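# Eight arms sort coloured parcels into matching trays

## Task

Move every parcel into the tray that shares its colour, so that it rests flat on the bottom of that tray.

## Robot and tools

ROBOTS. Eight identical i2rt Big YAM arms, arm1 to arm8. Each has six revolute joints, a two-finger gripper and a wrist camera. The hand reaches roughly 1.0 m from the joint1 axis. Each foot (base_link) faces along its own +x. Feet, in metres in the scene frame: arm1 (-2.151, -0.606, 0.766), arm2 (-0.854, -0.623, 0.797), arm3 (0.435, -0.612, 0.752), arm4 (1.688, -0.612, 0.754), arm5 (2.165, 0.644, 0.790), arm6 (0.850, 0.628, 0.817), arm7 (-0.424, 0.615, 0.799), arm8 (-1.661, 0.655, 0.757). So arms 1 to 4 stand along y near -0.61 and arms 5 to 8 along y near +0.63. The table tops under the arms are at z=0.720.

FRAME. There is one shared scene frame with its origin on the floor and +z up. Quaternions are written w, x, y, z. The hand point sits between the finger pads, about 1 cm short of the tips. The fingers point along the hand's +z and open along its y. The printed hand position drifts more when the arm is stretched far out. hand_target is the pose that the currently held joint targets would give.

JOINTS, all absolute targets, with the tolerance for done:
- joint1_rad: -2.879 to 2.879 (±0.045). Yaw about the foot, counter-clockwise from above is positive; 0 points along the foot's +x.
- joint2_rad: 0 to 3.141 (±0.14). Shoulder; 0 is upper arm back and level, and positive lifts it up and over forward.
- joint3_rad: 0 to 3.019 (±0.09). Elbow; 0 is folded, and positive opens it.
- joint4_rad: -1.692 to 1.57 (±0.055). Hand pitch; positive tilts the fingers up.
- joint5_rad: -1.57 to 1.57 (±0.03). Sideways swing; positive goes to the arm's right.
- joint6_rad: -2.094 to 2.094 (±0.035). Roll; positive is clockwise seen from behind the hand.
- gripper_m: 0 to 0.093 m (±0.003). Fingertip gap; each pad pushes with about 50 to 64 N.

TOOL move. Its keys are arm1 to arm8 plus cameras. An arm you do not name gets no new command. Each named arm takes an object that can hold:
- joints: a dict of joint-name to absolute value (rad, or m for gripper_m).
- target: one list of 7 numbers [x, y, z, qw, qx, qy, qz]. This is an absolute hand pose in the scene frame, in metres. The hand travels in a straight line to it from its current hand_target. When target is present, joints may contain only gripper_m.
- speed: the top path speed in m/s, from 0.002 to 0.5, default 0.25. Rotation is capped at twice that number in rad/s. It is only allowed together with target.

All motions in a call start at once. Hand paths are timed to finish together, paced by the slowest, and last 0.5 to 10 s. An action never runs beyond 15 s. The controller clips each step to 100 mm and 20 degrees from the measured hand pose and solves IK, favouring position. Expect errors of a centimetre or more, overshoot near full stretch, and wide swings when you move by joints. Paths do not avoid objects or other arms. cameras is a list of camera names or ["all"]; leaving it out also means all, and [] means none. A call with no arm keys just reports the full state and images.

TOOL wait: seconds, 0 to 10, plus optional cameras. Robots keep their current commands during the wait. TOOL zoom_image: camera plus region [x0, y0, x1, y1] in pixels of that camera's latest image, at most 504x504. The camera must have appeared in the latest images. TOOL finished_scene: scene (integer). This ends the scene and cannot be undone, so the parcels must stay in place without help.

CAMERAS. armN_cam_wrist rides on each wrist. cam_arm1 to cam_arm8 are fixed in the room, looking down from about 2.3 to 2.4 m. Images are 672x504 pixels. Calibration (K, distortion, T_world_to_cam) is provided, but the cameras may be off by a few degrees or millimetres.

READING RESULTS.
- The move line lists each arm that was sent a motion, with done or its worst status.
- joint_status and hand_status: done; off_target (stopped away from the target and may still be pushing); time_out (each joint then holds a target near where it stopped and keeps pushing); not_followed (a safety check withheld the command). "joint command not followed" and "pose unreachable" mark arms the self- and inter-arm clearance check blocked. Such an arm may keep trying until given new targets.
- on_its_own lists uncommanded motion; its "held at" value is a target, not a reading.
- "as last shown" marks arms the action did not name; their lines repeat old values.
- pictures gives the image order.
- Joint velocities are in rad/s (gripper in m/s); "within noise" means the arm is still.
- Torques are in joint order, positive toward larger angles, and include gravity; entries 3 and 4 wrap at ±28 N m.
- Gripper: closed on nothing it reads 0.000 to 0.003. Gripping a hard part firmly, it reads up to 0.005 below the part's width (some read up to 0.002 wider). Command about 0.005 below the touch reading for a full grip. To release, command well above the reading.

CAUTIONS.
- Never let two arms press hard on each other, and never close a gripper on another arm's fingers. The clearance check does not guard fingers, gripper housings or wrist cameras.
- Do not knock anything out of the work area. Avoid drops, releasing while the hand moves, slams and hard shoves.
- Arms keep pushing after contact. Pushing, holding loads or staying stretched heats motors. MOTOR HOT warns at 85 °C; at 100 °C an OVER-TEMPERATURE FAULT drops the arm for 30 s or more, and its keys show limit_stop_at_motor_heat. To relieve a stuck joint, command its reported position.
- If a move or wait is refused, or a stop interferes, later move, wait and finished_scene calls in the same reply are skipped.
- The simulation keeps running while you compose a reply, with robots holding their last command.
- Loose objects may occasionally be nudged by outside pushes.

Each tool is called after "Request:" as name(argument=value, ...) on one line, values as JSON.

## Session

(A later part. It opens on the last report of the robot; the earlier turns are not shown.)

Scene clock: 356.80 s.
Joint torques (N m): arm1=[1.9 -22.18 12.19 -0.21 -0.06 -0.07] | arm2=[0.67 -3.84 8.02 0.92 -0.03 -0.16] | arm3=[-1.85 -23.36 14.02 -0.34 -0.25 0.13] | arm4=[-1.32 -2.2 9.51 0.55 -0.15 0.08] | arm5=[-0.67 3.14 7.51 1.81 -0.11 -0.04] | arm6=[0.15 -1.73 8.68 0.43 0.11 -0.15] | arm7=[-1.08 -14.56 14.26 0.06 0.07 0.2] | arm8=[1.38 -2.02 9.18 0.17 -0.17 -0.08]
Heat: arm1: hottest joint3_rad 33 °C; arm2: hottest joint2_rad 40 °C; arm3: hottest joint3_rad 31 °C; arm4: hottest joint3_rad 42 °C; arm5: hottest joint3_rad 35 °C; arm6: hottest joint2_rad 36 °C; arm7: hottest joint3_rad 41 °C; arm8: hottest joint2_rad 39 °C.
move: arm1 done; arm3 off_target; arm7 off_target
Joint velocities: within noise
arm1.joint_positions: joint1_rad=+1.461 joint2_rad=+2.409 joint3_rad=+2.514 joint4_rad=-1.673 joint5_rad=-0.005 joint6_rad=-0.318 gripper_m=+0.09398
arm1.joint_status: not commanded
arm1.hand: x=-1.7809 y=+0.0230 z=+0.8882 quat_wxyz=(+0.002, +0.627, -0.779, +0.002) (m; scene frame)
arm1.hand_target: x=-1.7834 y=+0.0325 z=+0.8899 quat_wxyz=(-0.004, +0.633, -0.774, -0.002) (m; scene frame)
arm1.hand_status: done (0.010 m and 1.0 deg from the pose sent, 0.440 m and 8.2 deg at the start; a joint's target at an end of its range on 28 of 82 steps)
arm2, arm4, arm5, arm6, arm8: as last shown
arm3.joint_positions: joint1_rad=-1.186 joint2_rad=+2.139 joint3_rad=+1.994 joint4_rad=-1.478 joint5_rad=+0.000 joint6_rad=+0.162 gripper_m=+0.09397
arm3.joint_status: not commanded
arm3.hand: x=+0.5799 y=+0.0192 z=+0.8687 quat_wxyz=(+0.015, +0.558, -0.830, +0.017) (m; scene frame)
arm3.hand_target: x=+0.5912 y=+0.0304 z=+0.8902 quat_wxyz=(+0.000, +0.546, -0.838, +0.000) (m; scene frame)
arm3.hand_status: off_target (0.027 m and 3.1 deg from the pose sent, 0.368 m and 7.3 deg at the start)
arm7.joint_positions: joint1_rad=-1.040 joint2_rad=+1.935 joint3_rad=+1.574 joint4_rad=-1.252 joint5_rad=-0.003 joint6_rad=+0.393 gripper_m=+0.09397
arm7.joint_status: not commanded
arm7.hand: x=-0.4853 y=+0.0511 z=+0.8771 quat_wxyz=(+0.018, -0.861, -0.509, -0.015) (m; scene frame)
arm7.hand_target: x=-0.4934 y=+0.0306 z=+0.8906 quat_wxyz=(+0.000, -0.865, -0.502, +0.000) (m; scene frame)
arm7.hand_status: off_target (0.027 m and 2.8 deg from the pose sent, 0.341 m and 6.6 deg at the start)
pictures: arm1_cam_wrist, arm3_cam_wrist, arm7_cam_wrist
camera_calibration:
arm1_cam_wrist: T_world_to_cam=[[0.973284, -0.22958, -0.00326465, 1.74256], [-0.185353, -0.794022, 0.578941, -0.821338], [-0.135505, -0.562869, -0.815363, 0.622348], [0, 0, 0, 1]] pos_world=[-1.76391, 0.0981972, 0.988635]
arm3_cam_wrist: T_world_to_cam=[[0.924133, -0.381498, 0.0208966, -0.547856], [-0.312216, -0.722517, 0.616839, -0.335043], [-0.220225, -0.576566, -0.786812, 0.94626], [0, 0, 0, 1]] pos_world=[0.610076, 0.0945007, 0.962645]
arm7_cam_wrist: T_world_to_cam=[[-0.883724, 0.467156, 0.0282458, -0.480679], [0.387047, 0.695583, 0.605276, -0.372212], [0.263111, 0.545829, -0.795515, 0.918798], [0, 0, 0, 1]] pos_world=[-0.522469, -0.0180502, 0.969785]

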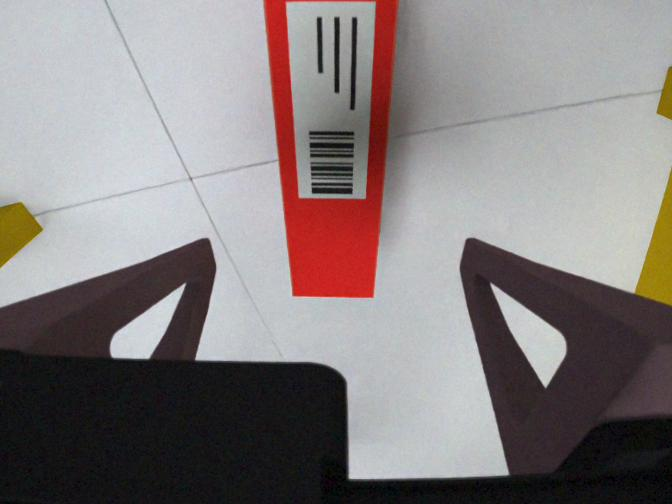

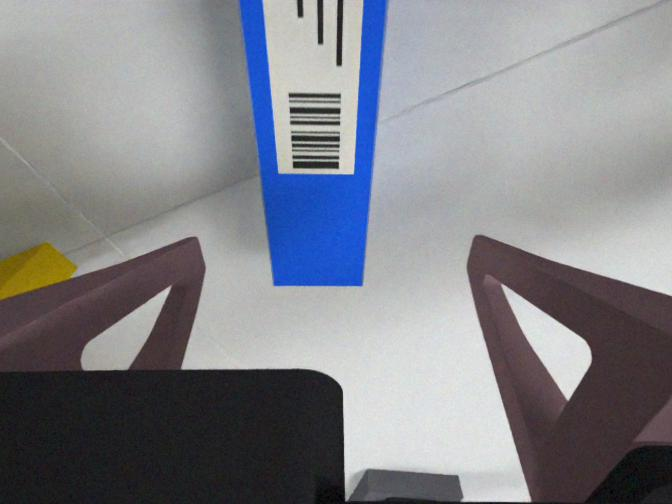

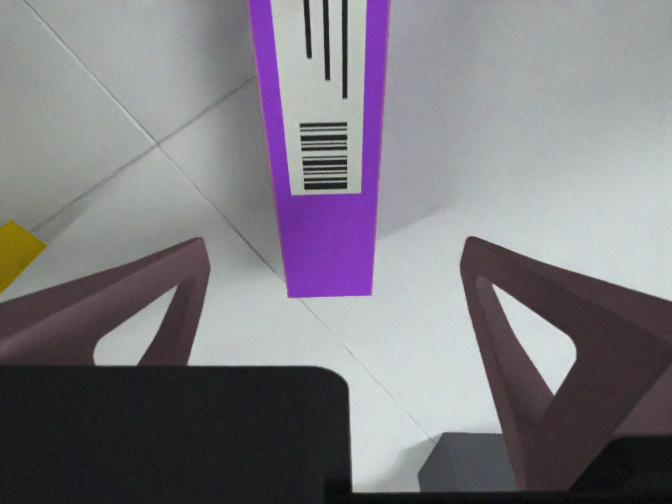

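Request:
move(arm1={"target":[-1.784,0.044,0.757,0,-0.6334,0.7738,0],"speed":0.15}, arm7={"target":[-0.503,0.025,0.757,0,0.865,0.5015,0],"speed":0.15}, arm3={"target":[0.594,0.062,0.757,0,-0.5454,0.838,0],"speed":0.15}, cameras=["arm1_cam_wrist","arm7_cam_wrist","arm3_cam_wrist"])

Scene clock: 399.90 s.
Joint torques (N m): arm1=[2.02 -21.95 8.99 0.7 -0.07 0.02] | arm2=[0.67 -3.84 8.02 0.92 -0.03 -0.16] | arm3=[-1.32 -24.94 10.48 0.57 -0.24 0.14] | arm4=[-1.38 -2.2 9.52 0.55 -0.15 0.08] | arm5=[0.03 3.31 7.38 1.76 -0.07 0] | arm6=[0.21 -1.79 8.66 0.44 0.11 -0.14] | arm7=[-0.97 -15.97 7.92 0.51 0.06 0.05] | arm8=[1.26 -2.02 9.18 0.1 -0.18 -0.08]
Heat: arm1: hottest joint3_rad 38 °C; arm2: hottest joint3_rad 36 °C; arm3: hottest joint3_rad 35 °C; arm4: hottest joint3_rad 42 °C; arm5: hottest joint3_rad 35 °C; arm6: hottest joint3_rad 34 °C; arm7: hottest joint3_rad 42 °C; arm8: hottest joint2_rad 33 °C.
move: arm1 off_target; arm3 off_target; arm7 done
Joint velocities: within noise
arm1.joint_positions: joint1_rad=+1.467 joint2_rad=+2.486 joint3_rad=+2.348 joint4_rad=-1.422 joint5_rad=-0.005 joint6_rad=-0.319 gripper_m=+0.09398
arm1.joint_status: not commanded
arm1.hand: x=-1.7769 y=+0.0373 z=+0.7695 quat_wxyz=(-0.002, +0.629, -0.777, +0.001) (m; scene frame)
arm1.hand_target: x=-1.7841 y=+0.0436 z=+0.7570 quat_wxyz=(+0.000, +0.633, -0.774, +0.000) (m; scene frame)
arm1.hand_status: off_target (0.016 m and 0.6 deg from the pose sent, 0.133 m and 1.0 deg at the start)
arm2, arm4, arm5, arm6, arm8: as last shown
arm3.joint_positions: joint1_rad=-1.186 joint2_rad=+2.317 joint3_rad=+1.994 joint4_rad=-1.285 joint5_rad=+0.000 joint6_rad=+0.169 gripper_m=+0.09397
arm3.joint_status: not commanded
arm3.hand: x=+0.5881 y=+0.0529 z=+0.7521 quat_wxyz=(+0.009, +0.555, -0.832, +0.012) (m; scene frame)
arm3.hand_target: x=+0.5939 y=+0.0617 z=+0.7572 quat_wxyz=(+0.000, +0.546, -0.838, +0.000) (m; scene frame)
arm3.hand_status: off_target (0.012 m and 2.2 deg from the pose sent, 0.120 m and 3.1 deg at the start)
arm7.joint_positions: joint1_rad=-1.055 joint2_rad=+2.108 joint3_rad=+1.534 joint4_rad=-0.990 joint5_rad=-0.003 joint6_rad=+0.393 gripper_m=+0.09397
arm7.joint_status: not commanded
arm7.hand: x=-0.4972 y=+0.0230 z=+0.7653 quat_wxyz=(-0.002, -0.864, -0.503, +0.000) (m; scene frame)
arm7.hand_target: x=-0.5029 y=+0.0251 z=+0.7572 quat_wxyz=(+0.000, -0.865, -0.502, +0.000) (m; scene frame)
arm7.hand_status: done (0.010 m and 0.3 deg from the pose sent, 0.124 m and 2.8 deg at the start)
pictures: arm1_cam_wrist, arm3_cam_wrist, arm7_cam_wrist
camera_calibration:
arm1_cam_wrist: T_world_to_cam=[[0.974856, -0.222836, -0.000738183, 1.74215], [-0.182304, -0.799435, 0.572424, -0.729861], [-0.128147, -0.557896, -0.819958, 0.550716], [0, 0, 0, 1]] pos_world=[-1.76083, 0.111979, 0.87064]
arm3_cam_wrist: T_world_to_cam=[[0.921435, -0.38809, 0.0185463, -0.536472], [-0.319403, -0.729445, 0.604891, -0.222663], [-0.221223, -0.563291, -0.796093, 0.882709], [0, 0, 0, 1]] pos_world=[0.61848, 0.126603, 0.847354]
arm7_cam_wrist: T_world_to_cam=[[-0.876782, 0.480789, 0.00978134, -0.457606], [0.400642, 0.719072, 0.567822, -0.245547], [0.265969, 0.501774, -0.823093, 0.871944], [0, 0, 0, 1]] pos_world=[-0.534754, -0.0409411, 0.861594]

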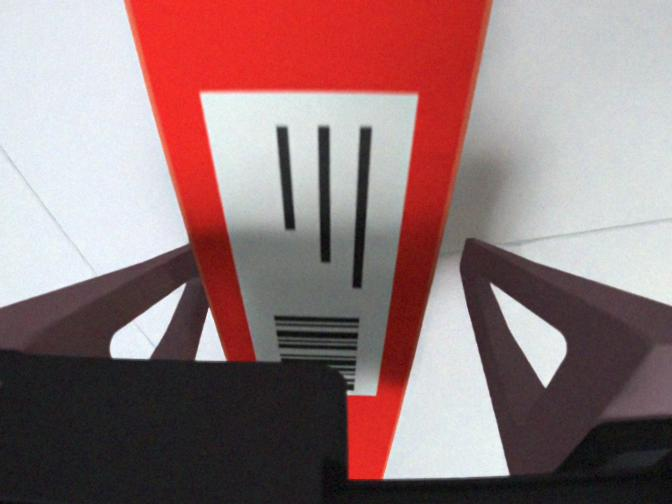

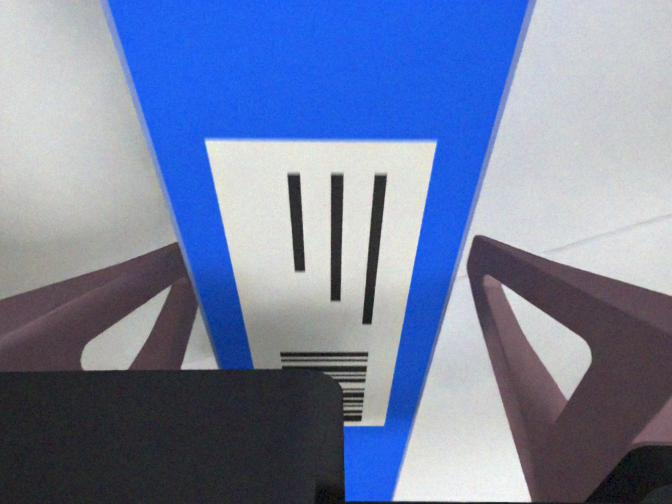

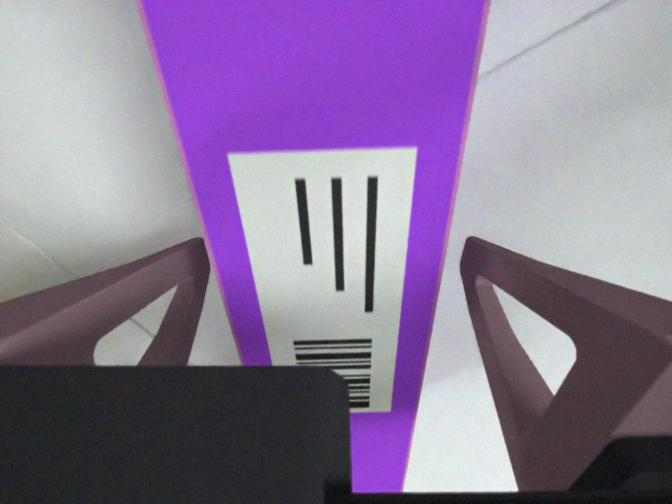

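Request:
move(arm1={"joints":{"gripper_m":0.05}}, arm7={"joints":{"gripper_m":0.05}}, arm3={"joints":{"gripper_m":0.05}}, cameras=[])

Request:
move(arm1={"target":[-1.79,0.03,0.90,0,-0.6334,0.7738,0],"speed":0.25}, arm7={"target":[-0.50,0.04,0.90,0,0.865,0.5015,0],"speed":0.25}, arm3={"target":[0.59,0.045,0.90,0,-0.5454,0.838,0],"speed":0.25}, cameras=["cam_arm3"])

Request:
move(arm1={"joints":{"joint2_rad":1.2,"joint3_rad":1.43,"joint4_rad":-1.66}}, arm7={"joints":{"joint2_rad":1.2,"joint3_rad":1.43,"joint4_rad":-1.66}}, arm3={"joints":{"joint2_rad":1.2,"joint3_rad":1.43,"joint4_rad":-1.66}}, cameras=[])

Request:
move(arm1={"joints":{"joint1_rad":-1.527,"joint6_rad":0.223}}, arm7={"joints":{"joint1_rad":2.148,"joint6_rad":0.12}}, arm3={"joints":{"joint1_rad":2.114,"joint6_rad":-0.155}}, cameras=["cam_arm3"])

Request:
move(arm1={"target":[-2.412,-1.25,0.90,0,0.8854,0.4648,0],"speed":0.35}, arm7={"target":[-0.382,1.306,0.90,0,-0.640,0.768,0],"speed":0.35}, arm3={"target":[0.389,-1.30,0.90,0,0.6756,0.7373,0],"speed":0.35}, cameras=["cam_arm1","cam_arm7","cam_arm3","arm3_cam_wrist"])

Scene clock: 431.53 s.
Joint torques (N m): arm1=[1.79 -22.18 8.94 0.72 0.01 0.01] | arm2=[0.67 -3.84 8.02 0.94 -0.04 -0.16] | arm3=[-1.26 -24.76 10.4 0.58 -0.22 0.13] | arm4=[-1.32 -2.2 9.51 0.57 -0.15 0.08] | arm5=[0.09 3.14 7.47 1.78 -0.12 -0.02] | arm6=[0.09 -1.73 8.64 0.44 0.11 -0.14] | arm7=[-1.08 -15.68 7.91 0.51 0.06 0.06] | arm8=[1.55 -1.96 9.2 0.17 -0.18 -0.08]
Heat: arm1: hottest joint3_rad 37 °C; arm2: hottest joint3_rad 36 °C; arm3: hottest joint2_rad 34 °C; arm4: hottest joint3_rad 42 °C; arm5: hottest joint3_rad 36 °C; arm6: hottest joint3_rad 34 °C; arm7: hottest joint3_rad 40 °C; arm8: hottest joint3_rad 32 °C.
move: arm1 off_target; arm3 off_target; arm7 off_target
Joint velocities: within noise
arm1.joint_positions: joint1_rad=+1.467 joint2_rad=+2.486 joint3_rad=+2.348 joint4_rad=-1.422 joint5_rad=-0.006 joint6_rad=-0.319 gripper_m=+0.05932
arm1.joint_status: gripper_m off_target (ended at +0.05935, target +0.05000)
arm1.hand: x=-1.7774 y=+0.0376 z=+0.7695 quat_wxyz=(-0.002, +0.630, -0.777, +0.000) (m; scene frame)
arm1.hand_target: x=-1.7843 y=+0.0437 z=+0.7570 quat_wxyz=(+0.000, +0.634, -0.774, +0.000) (m; scene frame)
arm1.hand_status: not commanded
arm2, arm4, arm6, arm8: as last shown
arm3.joint_positions: joint1_rad=-1.186 joint2_rad=+2.317 joint3_rad=+1.994 joint4_rad=-1.285 joint5_rad=-0.001 joint6_rad=+0.169 gripper_m=+0.05865
arm3.joint_status: gripper_m off_target (ended at +0.05868, target +0.05000)
arm3.hand: x=+0.5880 y=+0.0530 z=+0.7521 quat_wxyz=(+0.010, +0.555, -0.832, +0.011) (m; scene frame)
arm3.hand_target: x=+0.5939 y=+0.0617 z=+0.7572 quat_wxyz=(+0.000, +0.546, -0.838, +0.000) (m; scene frame)
arm3.hand_status: not commanded
arm5.joint_positions: joint1_rad=+0.641 joint2_rad=+0.625 joint3_rad=+1.427 joint4_rad=-1.371 joint5_rad=+0.119 joint6_rad=-0.097 gripper_m=+0.09397
arm5.joint_status: not commanded
arm5.hand: x=+1.9447 y=+0.5763 z=+1.3387 quat_wxyz=(+0.013, +0.859, +0.181, -0.479) (m; scene frame)
arm5.hand_target: x=+1.9474 y=+0.5756 z=+1.3512 quat_wxyz=(+0.017, +0.851, +0.181, -0.492) (m; scene frame)
arm5.hand_status: not commanded
arm7.joint_positions: joint1_rad=-1.055 joint2_rad=+2.108 joint3_rad=+1.534 joint4_rad=-0.990 joint5_rad=-0.003 joint6_rad=+0.393 gripper_m=+0.06066
arm7.joint_status: gripper_m off_target (ended at +0.06069, target +0.05000)
arm7.hand: x=-0.4974 y=+0.0230 z=+0.7653 quat_wxyz=(-0.002, -0.864, -0.503, +0.000) (m; scene frame)
arm7.hand_target: x=-0.5030 y=+0.0251 z=+0.7572 quat_wxyz=(+0.000, -0.865, -0.501, +0.000) (m; scene frame)
arm7.hand_status: not commanded
pictures: none
No camera images: "cameras" was empty.

Scene clock: 433.10 s.
Joint torques (N m): arm1=[1.9 -21.48 12.03 -0.2 -0.02 -0.06] | arm2=[0.67 -3.84 8.02 0.92 -0.03 -0.16] | arm3=[-1.44 -24.76 14.23 -0.32 -0.22 0.12] | arm4=[-1.32 -2.2 9.51 0.57 -0.15 0.08] | arm5=[-0.21 2.78 7.39 1.81 -0.09 -0.04] | arm6=[0.15 -1.73 8.66 0.44 0.11 -0.14] | arm7=[-0.97 -15.5 13.96 -0.38 0.08 0.07] | arm8=[1.44 -2.02 9.13 0.18 -0.17 -0.11]
Heat: arm1: hottest joint3_rad 37 °C; arm2: hottest joint3_rad 36 °C; arm3: hottest joint2_rad 35 °C; arm4: hottest joint3_rad 42 °C; arm5: hottest joint3_rad 36 °C; arm6: hottest joint3_rad 34 °C; arm7: hottest joint3_rad 40 °C; arm8: hottest joint3_rad 32 °C.
move: arm1 done; arm3 off_target; arm7 off_target
Joint velocities: within noise
arm1.joint_positions: joint1_rad=+1.467 joint2_rad=+2.381 joint3_rad=+2.487 joint4_rad=-1.673 joint5_rad=-0.006 joint6_rad=-0.319 gripper_m=+0.05932
arm1.joint_status: not commanded
arm1.hand: x=-1.7882 y=+0.0209 z=+0.8976 quat_wxyz=(+0.001, +0.630, -0.777, +0.001) (m; scene frame)
arm1.hand_target: x=-1.7904 y=+0.0296 z=+0.8997 quat_wxyz=(-0.004, +0.634, -0.774, -0.002) (m; scene frame)
arm1.hand_status: done (0.010 m and 0.6 deg from the pose sent, 0.131 m and 0.6 deg at the start; a joint's target at an end of its range on 22 of 47 steps)
arm2, arm4, arm5, arm6, arm8: as last shown
arm3.joint_positions: joint1_rad=-1.186 joint2_rad=+2.192 joint3_rad=+2.086 joint4_rad=-1.531 joint5_rad=-0.001 joint6_rad=+0.169 gripper_m=+0.05865
arm3.joint_status: not commanded
arm3.hand: x=+0.5826 y=+0.0316 z=+0.8695 quat_wxyz=(+0.021, +0.555, -0.832, +0.022) (m; scene frame)
arm3.hand_target: x=+0.5896 y=+0.0434 z=+0.9002 quat_wxyz=(+0.000, +0.546, -0.838, +0.000) (m; scene frame)
arm3.hand_status: off_target (0.034 m and 3.7 deg from the pose sent, 0.148 m and 2.1 deg at the start; pose on its path clipped on 7 of 47 steps)
arm7.joint_positions: joint1_rad=-1.055 joint2_rad=+1.917 joint3_rad=+1.554 joint4_rad=-1.250 joint5_rad=-0.003 joint6_rad=+0.393 gripper_m=+0.06066
arm7.joint_status: not commanded
arm7.hand: x=-0.4930 y=+0.0580 z=+0.8801 quat_wxyz=(+0.017, -0.864, -0.503, -0.014) (m; scene frame)
arm7.hand_target: x=-0.5000 y=+0.0411 z=+0.9003 quat_wxyz=(+0.000, -0.865, -0.501, +0.000) (m; scene frame)
arm7.hand_status: off_target (0.028 m and 2.6 deg from the pose sent, 0.136 m and 0.3 deg at the start)
pictures: cam_arm3

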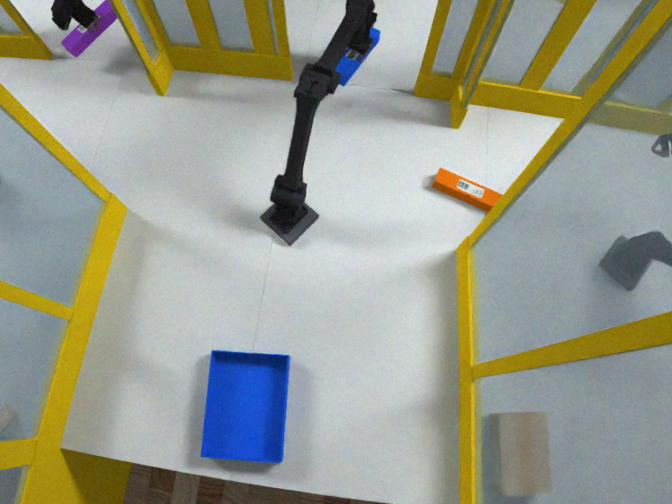

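Scene clock: 434.83 s.
Joint torques (N m): arm1=[1.96 -7.65 8.13 0.69 -0.01 -0.01] | arm2=[0.67 -3.84 8.02 0.94 -0.03 -0.16] | arm3=[-1.2 -8.94 9.63 0.17 -0.23 0.11] | arm4=[-1.38 -2.2 9.51 0.55 -0.15 0.08] | arm5=[-0.62 3.25 7.36 1.94 -0.03 -0.04] | arm6=[0.03 -1.79 8.65 0.42 0.11 -0.14] | arm7=[-0.91 -6.77 9.61 0.02 0.07 0.06] | arm8=[1.14 -2.2 9.16 0.16 -0.18 -0.08]
Heat: arm1: hottest joint3_rad 37 °C; arm2: hottest joint3_rad 36 °C; arm3: hottest joint2_rad 35 °C; arm4: hottest joint3_rad 42 °C; arm5: hottest joint3_rad 36 °C; arm6: hottest joint3_rad 34 °C; arm7: hottest joint3_rad 40 °C; arm8: hottest joint3_rad 32 °C.
move: arm1 done; arm3 done; arm7 done
Joint velocities: within noise
arm1.joint_positions: joint1_rad=+1.467 joint2_rad=+1.207 joint3_rad=+1.437 joint4_rad=-1.666 joint5_rad=-0.006 joint6_rad=-0.319 gripper_m=+0.05931
arm1.joint_status: all done
arm1.hand: x=-1.9742 y=-0.2950 z=+1.1154 quat_wxyz=(-0.060, +0.629, -0.775, -0.022) (m; scene frame)
arm1.hand_target: x=-1.9776 y=-0.2945 z=+1.1150 quat_wxyz=(-0.062, +0.632, -0.772, -0.024) (m; scene frame)
arm1.hand_status: not commanded
arm2, arm4, arm5, arm6, arm8: as last shown
arm3.joint_positions: joint1_rad=-1.186 joint2_rad=+1.197 joint3_rad=+1.425 joint4_rad=-1.654 joint5_rad=-0.001 joint6_rad=+0.169 gripper_m=+0.05865
arm3.joint_status: all done
arm3.hand: x=+0.5128 y=-0.2685 z=+1.1050 quat_wxyz=(-0.056, +0.553, -0.829, -0.051) (m; scene frame)
arm3.hand_target: x=+0.5147 y=-0.2689 z=+1.1058 quat_wxyz=(-0.053, +0.544, -0.836, -0.051) (m; scene frame)
arm3.hand_status: not commanded
arm7.joint_positions: joint1_rad=-1.055 joint2_rad=+1.195 joint3_rad=+1.435 joint4_rad=-1.652 joint5_rad=-0.003 joint6_rad=+0.393 gripper_m=+0.06066
arm7.joint_status: all done
arm7.hand: x=-0.4675 y=+0.2608 z=+1.1541 quat_wxyz=(-0.063, -0.862, -0.501, +0.046) (m; scene frame)
arm7.hand_target: x=-0.4704 y=+0.2628 z=+1.1500 quat_wxyz=(-0.055, -0.863, -0.500, +0.042) (m; scene frame)
arm7.hand_status: not commanded
pictures: none
No camera images: "cameras" was empty.

Scene clock: 437.37 s.
Joint torques (N m): arm1=[0.85 -7.36 8.16 0.55 0.06 0.08] | arm2=[0.67 -3.78 8.02 0.92 -0.03 -0.16] | arm3=[0.38 -11.81 9.65 0.1 -0.19 -0.21] | arm4=[-1.32 -2.2 9.51 0.57 -0.15 0.08] | arm5=[-0.09 3.08 7.5 1.81 -0.09 -0.07] | arm6=[0.21 -1.79 8.66 0.43 0.11 -0.15] | arm7=[0.38 -8.12 9.61 0.01 -0.01 0.04] | arm8=[1.49 -1.85 9.16 0.16 -0.16 -0.1]
Heat: arm1: hottest joint3_rad 37 °C; arm2: hottest joint3_rad 36 °C; arm3: hottest joint2_rad 34 °C; arm4: hottest joint3_rad 42 °C; arm5: hottest joint3_rad 36 °C; arm6: hottest joint3_rad 34 °C; arm7: hottest joint3_rad 41 °C; arm8: hottest joint3_rad 32 °C.
move: arm1 done; arm3 done; arm7 done
Joint velocities: within noise
arm1.joint_positions: joint1_rad=-1.516 joint2_rad=+1.207 joint3_rad=+1.437 joint4_rad=-1.660 joint5_rad=-0.007 joint6_rad=+0.216 gripper_m=+0.05934
arm1.joint_status: all done
arm1.hand: x=-2.2806 y=-0.9357 z=+1.1212 quat_wxyz=(-0.054, -0.879, -0.472, +0.052) (m; scene frame)
arm1.hand_target: x=-2.2831 y=-0.9317 z=+1.1206 quat_wxyz=(-0.054, -0.883, -0.464, +0.052) (m; scene frame)
arm1.hand_status: not commanded
arm2, arm4, arm5, arm6, arm8: as last shown
arm3.joint_positions: joint1_rad=+2.102 joint2_rad=+1.225 joint3_rad=+1.425 joint4_rad=-1.654 joint5_rad=-0.003 joint6_rad=-0.140 gripper_m=+0.05871
arm3.joint_status: all done
arm3.hand: x=+0.4049 y=-0.9730 z=+1.0906 quat_wxyz=(+0.037, +0.684, +0.727, -0.040) (m; scene frame)
arm3.hand_target: x=+0.4099 y=-0.9673 z=+1.1010 quat_wxyz=(+0.046, +0.674, +0.736, -0.049) (m; scene frame)
arm3.hand_status: not commanded
arm7.joint_positions: joint1_rad=+2.141 joint2_rad=+1.213 joint3_rad=+1.435 joint4_rad=-1.652 joint5_rad=-0.002 joint6_rad=+0.128 gripper_m=+0.06063
arm7.joint_status: all done
arm7.hand: x=-0.3983 y=+0.9730 z=+1.1497 quat_wxyz=(-0.048, +0.632, -0.771, -0.053) (m; scene frame)
arm7.hand_target: x=-0.4011 y=+0.9674 z=+1.1518 quat_wxyz=(-0.049, +0.638, -0.767, -0.052) (m; scene frame)
arm7.hand_status: not commanded
pictures: cam_arm3

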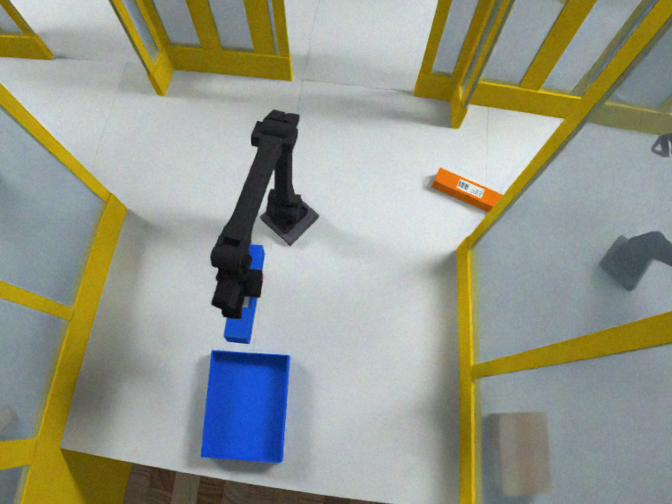

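Scene clock: 439.80 s.
Joint torques (N m): arm1=[0.32 -20.48 12.55 -0.17 0.19 0.07] | arm2=[0.73 -3.84 8.02 0.94 -0.03 -0.16] | arm3=[0.5 -24.41 14.45 -0.18 0.03 -0.16] | arm4=[-1.32 -2.2 9.51 0.55 -0.15 0.08] | arm5=[-0.32 3.02 7.41 1.81 -0.06 -0.04] | arm6=[0.15 -1.85 8.65 0.42 0.11 -0.15] | arm7=[0.56 -18.26 15.43 -0.32 0.04 0.06] | arm8=[1.44 -2.08 9.13 0.13 -0.19 -0.09]
Heat: arm1: hottest joint3_rad 37 °C; arm2: hottest joint3_rad 36 °C; arm3: hottest joint2_rad 34 °C; arm4: hottest joint3_rad 42 °C; arm5: hottest joint3_rad 36 °C; arm6: hottest joint3_rad 34 °C; arm7: hottest joint3_rad 41 °C; arm8: hottest joint3_rad 32 °C.
move: arm1 off_target; arm3 off_target; arm7 off_target
Joint velocities: within noise
arm1.joint_positions: joint1_rad=-1.516 joint2_rad=+2.241 joint3_rad=+2.191 joint4_rad=-1.551 joint5_rad=+0.004 joint6_rad=+0.216 gripper_m=+0.05934
arm1.joint_status: not commanded
arm1.hand: x=-2.3997 y=-1.2425 z=+0.8921 quat_wxyz=(+0.006, -0.881, -0.473, -0.009) (m; scene frame)
arm1.hand_target: x=-2.4117 y=-1.2493 z=+0.9001 quat_wxyz=(+0.000, -0.885, -0.465, +0.001) (m; scene frame)
arm1.hand_status: off_target (0.016 m and 1.7 deg from the pose sent, 0.406 m and 8.7 deg at the start)
arm2, arm4, arm5, arm6, arm8: as last shown
arm3.joint_positions: joint1_rad=+2.106 joint2_rad=+2.214 joint3_rad=+2.172 joint4_rad=-1.568 joint5_rad=+0.001 joint6_rad=-0.140 gripper_m=+0.05871
arm3.joint_status: not commanded
arm3.hand: x=+0.3830 y=-1.2857 z=+0.8785 quat_wxyz=(-0.013, +0.684, +0.729, +0.019) (m; scene frame)
arm3.hand_target: x=+0.3892 y=-1.2987 z=+0.9002 quat_wxyz=(+0.001, +0.676, +0.737, -0.001) (m; scene frame)
arm3.hand_status: off_target (0.027 m and 2.9 deg from the pose sent, 0.379 m and 6.5 deg at the start)
arm7.joint_positions: joint1_rad=+2.143 joint2_rad=+2.235 joint3_rad=+2.082 joint4_rad=-1.460 joint5_rad=-0.002 joint6_rad=+0.128 gripper_m=+0.06064
arm7.joint_status: not commanded
arm7.hand: x=-0.3778 y=+1.2887 z=+0.8836 quat_wxyz=(+0.015, +0.635, -0.773, +0.014) (m; scene frame)
arm7.hand_target: x=-0.3822 y=+1.3047 z=+0.9004 quat_wxyz=(-0.001, +0.640, -0.768, -0.001) (m; scene frame)
arm7.hand_status: off_target (0.024 m and 2.5 deg from the pose sent, 0.416 m and 8.3 deg at the start)
pictures: arm3_cam_wrist, cam_arm1, cam_arm3, cam_arm7
camera_calibration:
arm3_cam_wrist: T_world_to_cam=[[-0.998211, -0.0597821, -0.000517491, 0.304796], [-0.0473196, 0.784769, 0.617979, 0.49008], [-0.036538, 0.616898, -0.786194, 1.62179], [0, 0, 0, 1]] pos_world=[0.386698, -1.36686, 0.972339]

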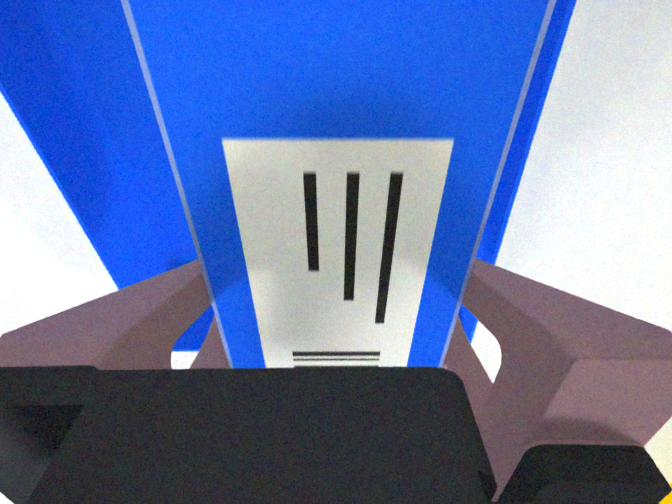

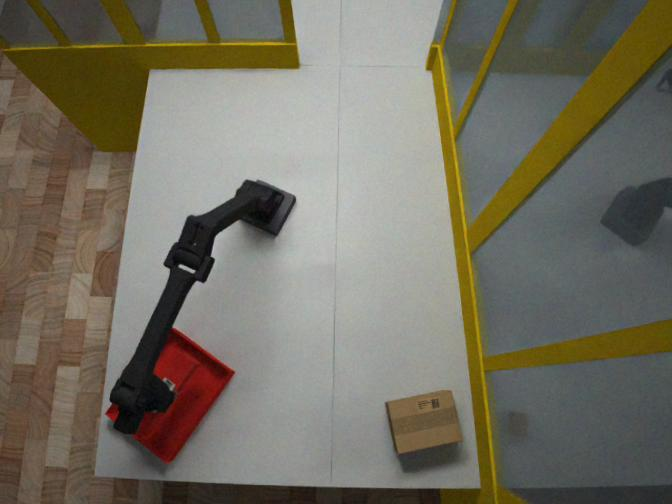

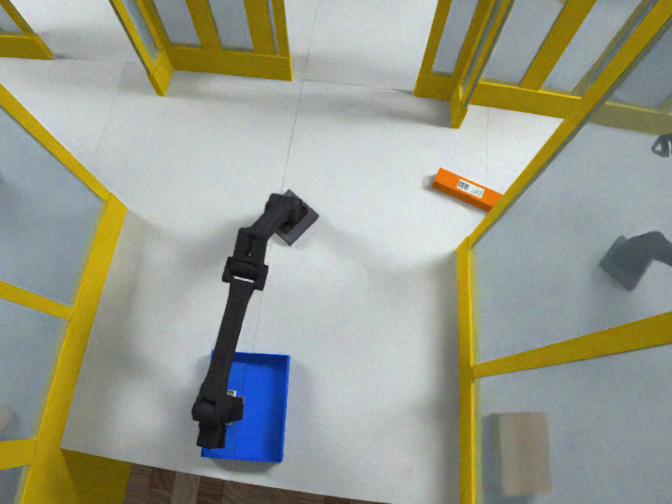

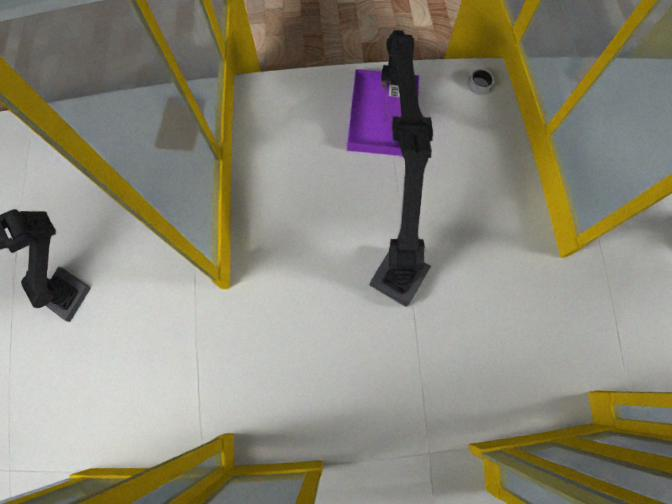

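Request:
move(arm1={"target":[-2.412,-1.25,0.86,0,0.8854,0.4648,0],"speed":0.2}, arm7={"target":[-0.382,1.303,0.86,0,-0.640,0.768,0],"speed":0.2}, arm3={"target":[0.409,-1.297,0.86,0,0.6756,0.7373,0],"speed":0.2}, cameras=["arm1_cam_wrist","arm7_cam_wrist","arm3_cam_wrist"])

Scene clock: 458.87 s.
Joint torques (N m): arm1=[0.5 -20.01 8.01 0.81 0.21 0.06] | arm2=[0.67 -3.78 8.02 0.94 -0.03 -0.16] | arm3=[0.03 -24.41 9.57 0.55 0.01 0.13] | arm4=[-1.32 -2.2 9.52 0.57 -0.15 0.08] | arm5=[-0.32 3.02 7.39 1.89 -0.07 -0.02] | arm6=[0.15 -1.73 8.69 0.43 0.11 -0.15] | arm7=[0.38 -17.96 8.98 0.57 0.06 0.05] | arm8=[1.55 -2.26 9.14 0.16 -0.16 -0.08]
Heat: arm1: hottest joint3_rad 38 °C; arm2: hottest joint3_rad 36 °C; arm3: hottest joint2_rad 35 °C; arm4: hottest joint3_rad 42 °C; arm5: hottest joint3_rad 36 °C; arm6: hottest joint3_rad 34 °C; arm7: hottest joint3_rad 46 °C; arm8: hottest joint3_rad 32 °C.
move: arm1 off_target; arm3 done; arm7 off_target
Joint velocities: within noise
arm1.joint_positions: joint1_rad=-1.516 joint2_rad=+2.250 joint3_rad=+2.165 joint4_rad=-1.480 joint5_rad=+0.004 joint6_rad=+0.216 gripper_m=+0.05934
arm1.joint_status: not commanded
arm1.hand: x=-2.4033 y=-1.2522 z=+0.8758 quat_wxyz=(-0.005, -0.881, -0.473, +0.004) (m; scene frame)
arm1.hand_target: x=-2.4117 y=-1.2496 z=+0.8600 quat_wxyz=(+0.000, -0.885, -0.465, +0.000) (m; scene frame)
arm1.hand_status: off_target (0.018 m and 1.3 deg from the pose sent, 0.035 m and 1.7 deg at the start)
arm2.joint_positions: joint1_rad=-0.606 joint2_rad=+0.900 joint3_rad=+1.301 joint4_rad=-1.656 joint5_rad=+0.002 joint6_rad=-0.004 gripper_m=+0.08995
arm2.joint_status: not commanded
arm2.hand: x=-0.9335 y=-0.3678 z=+1.1825 quat_wxyz=(-0.094, +0.797, -0.583, -0.127) (m; scene frame)
arm2.hand_target: x=-0.9347 y=-0.3693 z=+1.1817 quat_wxyz=(-0.093, +0.802, -0.577, -0.125) (m; scene frame)
arm2.hand_status: not commanded
arm3.joint_positions: joint1_rad=+2.137 joint2_rad=+2.214 joint3_rad=+2.118 joint4_rad=-1.488 joint5_rad=+0.002 joint6_rad=-0.140 gripper_m=+0.05872
arm3.joint_status: not commanded
arm3.hand: x=+0.4037 y=-1.2919 z=+0.8575 quat_wxyz=(-0.005, +0.673, +0.740, +0.009) (m; scene frame)
arm3.hand_target: x=+0.4091 y=-1.2969 z=+0.8600 quat_wxyz=(+0.000, +0.675, +0.737, +0.000) (m; scene frame)
arm3.hand_status: done (0.008 m and 1.2 deg from the pose sent, 0.034 m and 3.0 deg at the start)
arm4.joint_positions: joint1_rad=+1.015 joint2_rad=+0.900 joint3_rad=+1.307 joint4_rad=-1.653 joint5_rad=+0.014 joint6_rad=+0.001 gripper_m=+0.08992
arm4.joint_status: not commanded
arm4.hand: x=+1.5911 y=-0.3587 z=+1.1400 quat_wxyz=(-0.088, +0.820, -0.549, -0.133) (m; scene frame)
arm4.hand_target: x=+1.5954 y=-0.3594 z=+1.1363 quat_wxyz=(-0.084, +0.816, -0.557, -0.127) (m; scene frame)
arm4.hand_status: not commanded
arm5: as last shown
arm6.joint_positions: joint1_rad=-0.509 joint2_rad=+0.901 joint3_rad=+1.297 joint4_rad=-1.654 joint5_rad=-0.002 joint6_rad=-0.004 gripper_m=+0.08989
arm6.joint_status: not commanded
arm6.hand: x=+0.9654 y=+0.3860 z=+1.2001 quat_wxyz=(-0.132, -0.526, -0.836, +0.083) (m; scene frame)
arm6.hand_target: x=+0.9667 y=+0.3883 z=+1.2012 quat_wxyz=(-0.131, -0.520, -0.840, +0.083) (m; scene frame)
arm6.hand_status: not commanded
arm7.joint_positions: joint1_rad=+2.143 joint2_rad=+2.245 joint3_rad=+2.076 joint4_rad=-1.391 joint5_rad=-0.002 joint6_rad=+0.128 gripper_m=+0.06064
arm7.joint_status: not commanded
arm7.hand: x=-0.3768 y=+1.3035 z=+0.8750 quat_wxyz=(-0.004, +0.635, -0.773, -0.006) (m; scene frame)
arm7.hand_target: x=-0.3821 y=+1.3027 z=+0.8602 quat_wxyz=(+0.000, +0.640, -0.768, +0.000) (m; scene frame)
arm7.hand_status: off_target (0.016 m and 1.1 deg from the pose sent, 0.028 m and 2.5 deg at the start)
arm8.joint_positions: joint1_rad=-0.394 joint2_rad=+0.895 joint3_rad=+1.303 joint4_rad=-1.654 joint5_rad=+0.003 joint6_rad=+0.003 gripper_m=+0.08993
arm8.joint_status: not commanded
arm8.hand: x=-1.8863 y=+0.5121 z=+1.1447 quat_wxyz=(-0.045, -0.947, -0.276, +0.156) (m; scene frame)
arm8.hand_target: x=-1.8866 y=+0.5133 z=+1.1417 quat_wxyz=(-0.043, -0.948, -0.277, +0.149) (m; scene frame)
arm8.hand_status: not commanded
pictures: arm1_cam_wrist, arm3_cam_wrist, arm7_cam_wrist
camera_calibration:
arm1_cam_wrist: T_world_to_cam=[[-0.824673, 0.565514, -0.0103933, -1.2637], [0.462091, 0.684224, 0.564189, 1.47793], [0.326168, 0.460469, -0.82558, 2.21009], [0, 0, 0, 1]] pos_world=[-2.44593, -1.31427, 0.977638]
arm3_cam_wrist: T_world_to_cam=[[-0.995934, -0.09003, 0.00324795, 0.28177], [-0.0702816, 0.799016, 0.597188, 0.554446], [-0.05636, 0.594532, -0.802094, 1.60265], [0, 0, 0, 1]] pos_world=[0.409917, -1.37047, 0.953457]
arm7_cam_wrist: T_world_to_cam=[[0.983806, -0.178971, 0.00980332, 0.592172], [-0.153756, -0.814559, 0.559332, 0.520759], [-0.0921188, -0.551782, -0.828886, 1.53104], [0, 0, 0, 1]] pos_world=[-0.361474, 1.37497, 0.971977]

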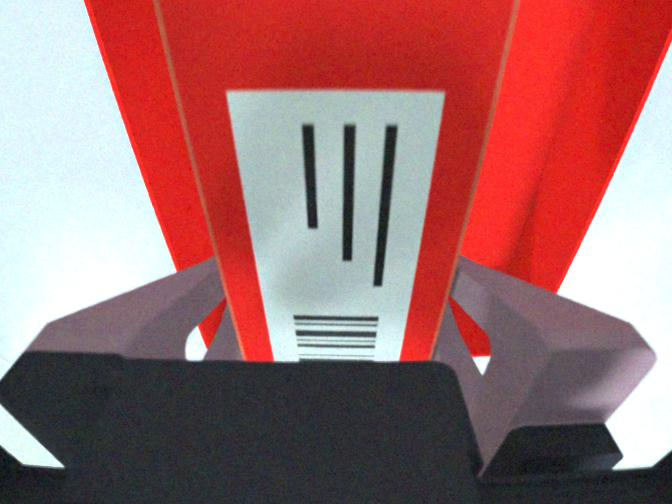

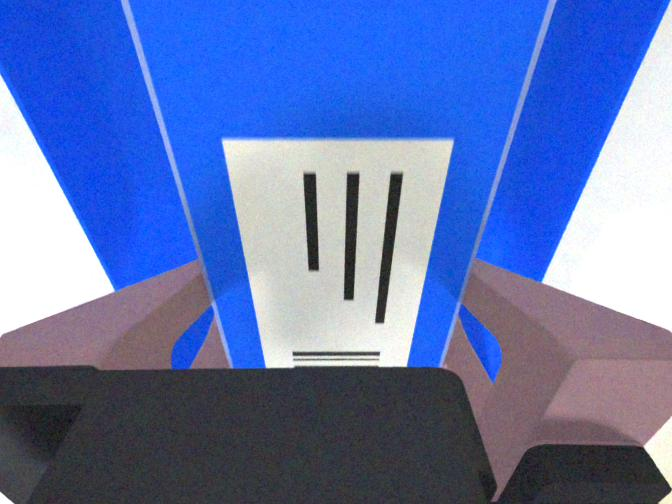

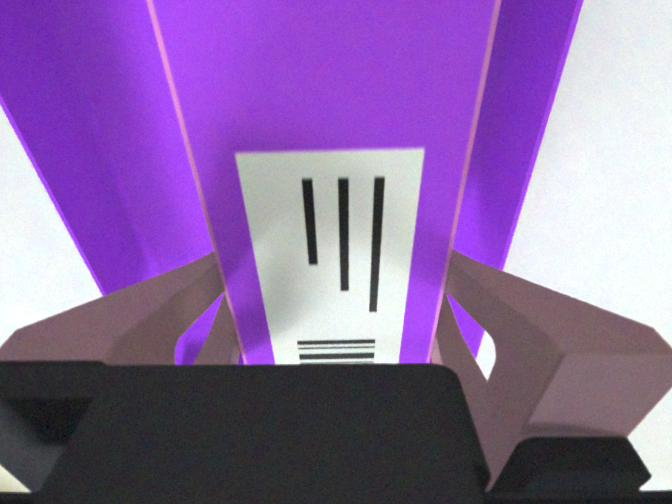

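Request:
move(arm1={"target":[-2.4285,-1.239,0.82,0,0.8854,0.4648,0],"speed":0.15}, arm7={"target":[-0.397,1.305,0.82,0,-0.640,0.768,0],"speed":0.15}, arm3={"target":[0.409,-1.297,0.82,0,0.6756,0.7373,0],"speed":0.15}, cameras=["arm1_cam_wrist","arm3_cam_wrist","arm7_cam_wrist"])

Scene clock: 510.17 s.
Joint torques (N m): arm1=[0.73 -20.31 7.94 0.8 0.2 -0.09] | arm2=[0.67 -3.84 8.03 0.94 -0.03 -0.16] | arm3=[0.26 -24.82 9.37 0.64 0.01 0.13] | arm4=[-1.32 -2.2 9.52 0.55 -0.15 0.08] | arm5=[-0.15 2.67 7.47 1.95 -0.09 -0.06] | arm6=[0.15 -1.79 8.66 0.42 0.11 -0.15] | arm7=[0.44 -18.08 9.2 0.46 -0.01 0.19] | arm8=[1.14 -2.02 9.16 0.18 -0.18 -0.09]
Heat: arm1: hottest joint3_rad 37 °C; arm2: hottest joint3_rad 36 °C; arm3: hottest joint2_rad 36 °C; arm4: hottest joint3_rad 42 °C; arm5: hottest joint3_rad 36 °C; arm6: hottest joint3_rad 34 °C; arm7: hottest joint3_rad 43 °C; arm8: hottest joint3_rad 32 °C.
move: arm1 off_target; arm3 done; arm7 off_target
Joint velocities: within noise
arm1.joint_positions: joint1_rad=-1.550 joint2_rad=+2.258 joint3_rad=+2.074 joint4_rad=-1.381 joint5_rad=+0.004 joint6_rad=+0.203 gripper_m=+0.05934
arm1.joint_status: not commanded
arm1.hand: x=-2.4242 y=-1.2409 z=+0.8361 quat_wxyz=(-0.005, -0.886, -0.464, +0.005) (m; scene frame)
arm1.hand_target: x=-2.4284 y=-1.2387 z=+0.8203 quat_wxyz=(+0.000, -0.885, -0.465, +0.000) (m; scene frame)
arm1.hand_status: off_target (0.017 m and 0.8 deg from the pose sent, 0.063 m and 1.3 deg at the start)
arm2, arm4, arm5, arm6, arm8: as last shown
arm3.joint_positions: joint1_rad=+2.137 joint2_rad=+2.226 joint3_rad=+2.046 joint4_rad=-1.396 joint5_rad=+0.002 joint6_rad=-0.139 gripper_m=+0.05872
arm3.joint_status: not commanded
arm3.hand: x=+0.4038 y=-1.2924 z=+0.8227 quat_wxyz=(-0.002, +0.673, +0.740, +0.006) (m; scene frame)
arm3.hand_target: x=+0.4091 y=-1.2968 z=+0.8200 quat_wxyz=(+0.000, +0.676, +0.737, +0.000) (m; scene frame)
arm3.hand_status: done (0.007 m and 0.8 deg from the pose sent, 0.038 m and 1.2 deg at the start)
arm7.joint_positions: joint1_rad=+2.165 joint2_rad=+2.282 joint3_rad=+2.025 joint4_rad=-1.308 joint5_rad=-0.001 joint6_rad=+0.136 gripper_m=+0.06064
arm7.joint_status: not commanded
arm7.hand: x=-0.3922 y=+1.3054 z=+0.8312 quat_wxyz=(-0.002, +0.640, -0.768, -0.004) (m; scene frame)
arm7.hand_target: x=-0.3969 y=+1.3048 z=+0.8200 quat_wxyz=(+0.000, +0.640, -0.768, +0.000) (m; scene frame)
arm7.hand_status: off_target (0.012 m and 0.5 deg from the pose sent, 0.059 m and 1.1 deg at the start)
pictures: arm1_cam_wrist, arm3_cam_wrist, arm7_cam_wrist
camera_calibration:
arm1_cam_wrist: T_world_to_cam=[[-0.812828, 0.582415, -0.0101787, -1.23812], [0.476432, 0.674767, 0.563651, 1.52566], [0.335147, 0.453301, -0.825951, 2.19212], [0, 0, 0, 1]] pos_world=[-2.46793, -1.30205, 0.938038]
arm3_cam_wrist: T_world_to_cam=[[-0.99597, -0.0895774, 0.0044024, 0.281681], [-0.0696808, 0.803786, 0.590824, 0.586783], [-0.0564631, 0.588136, -0.806789, 1.57066], [0, 0, 0, 1]] pos_world=[0.410117, -1.37017, 0.919262]
arm7_cam_wrist: T_world_to_cam=[[0.986182, -0.165319, 0.0106827, 0.590569], [-0.142531, -0.813843, 0.563333, 0.544627], [-0.0844354, -0.557072, -0.826161, 1.50213], [0, 0, 0, 1]] pos_world=[-0.37795, 1.37767, 0.927886]

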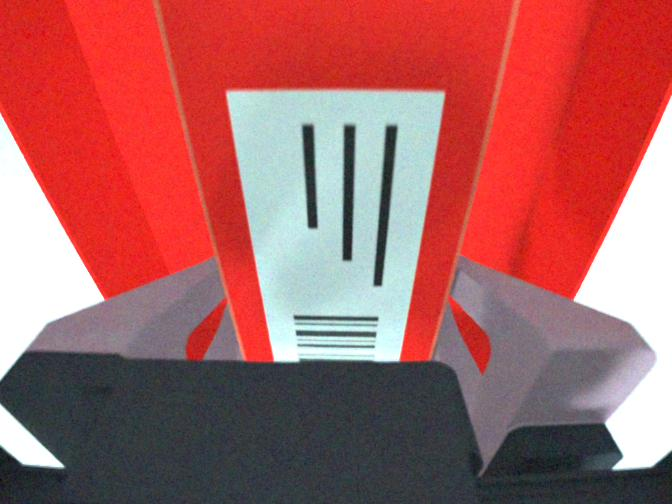

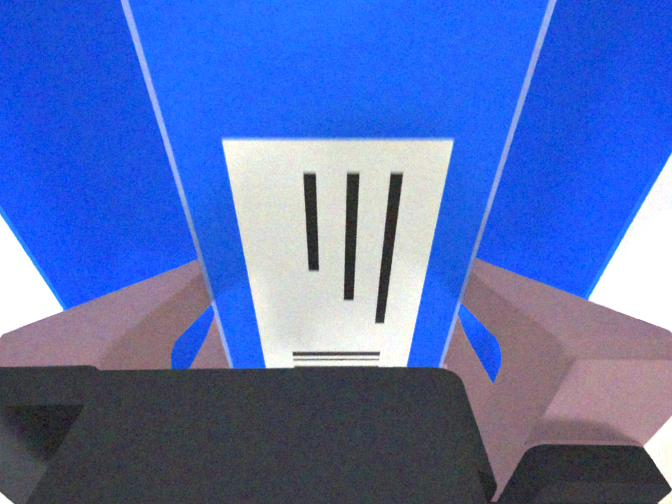

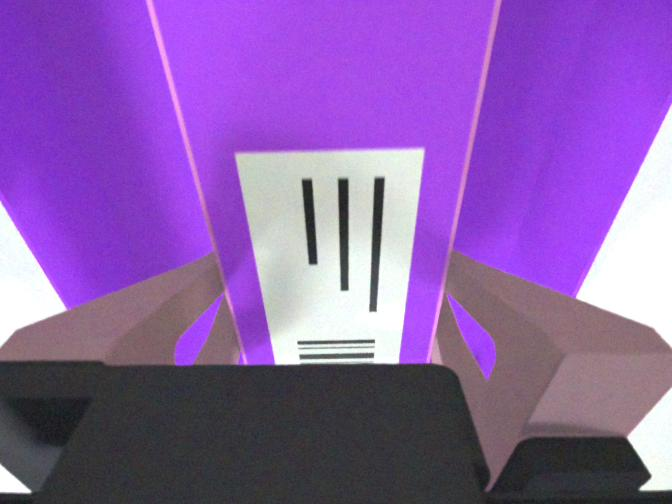

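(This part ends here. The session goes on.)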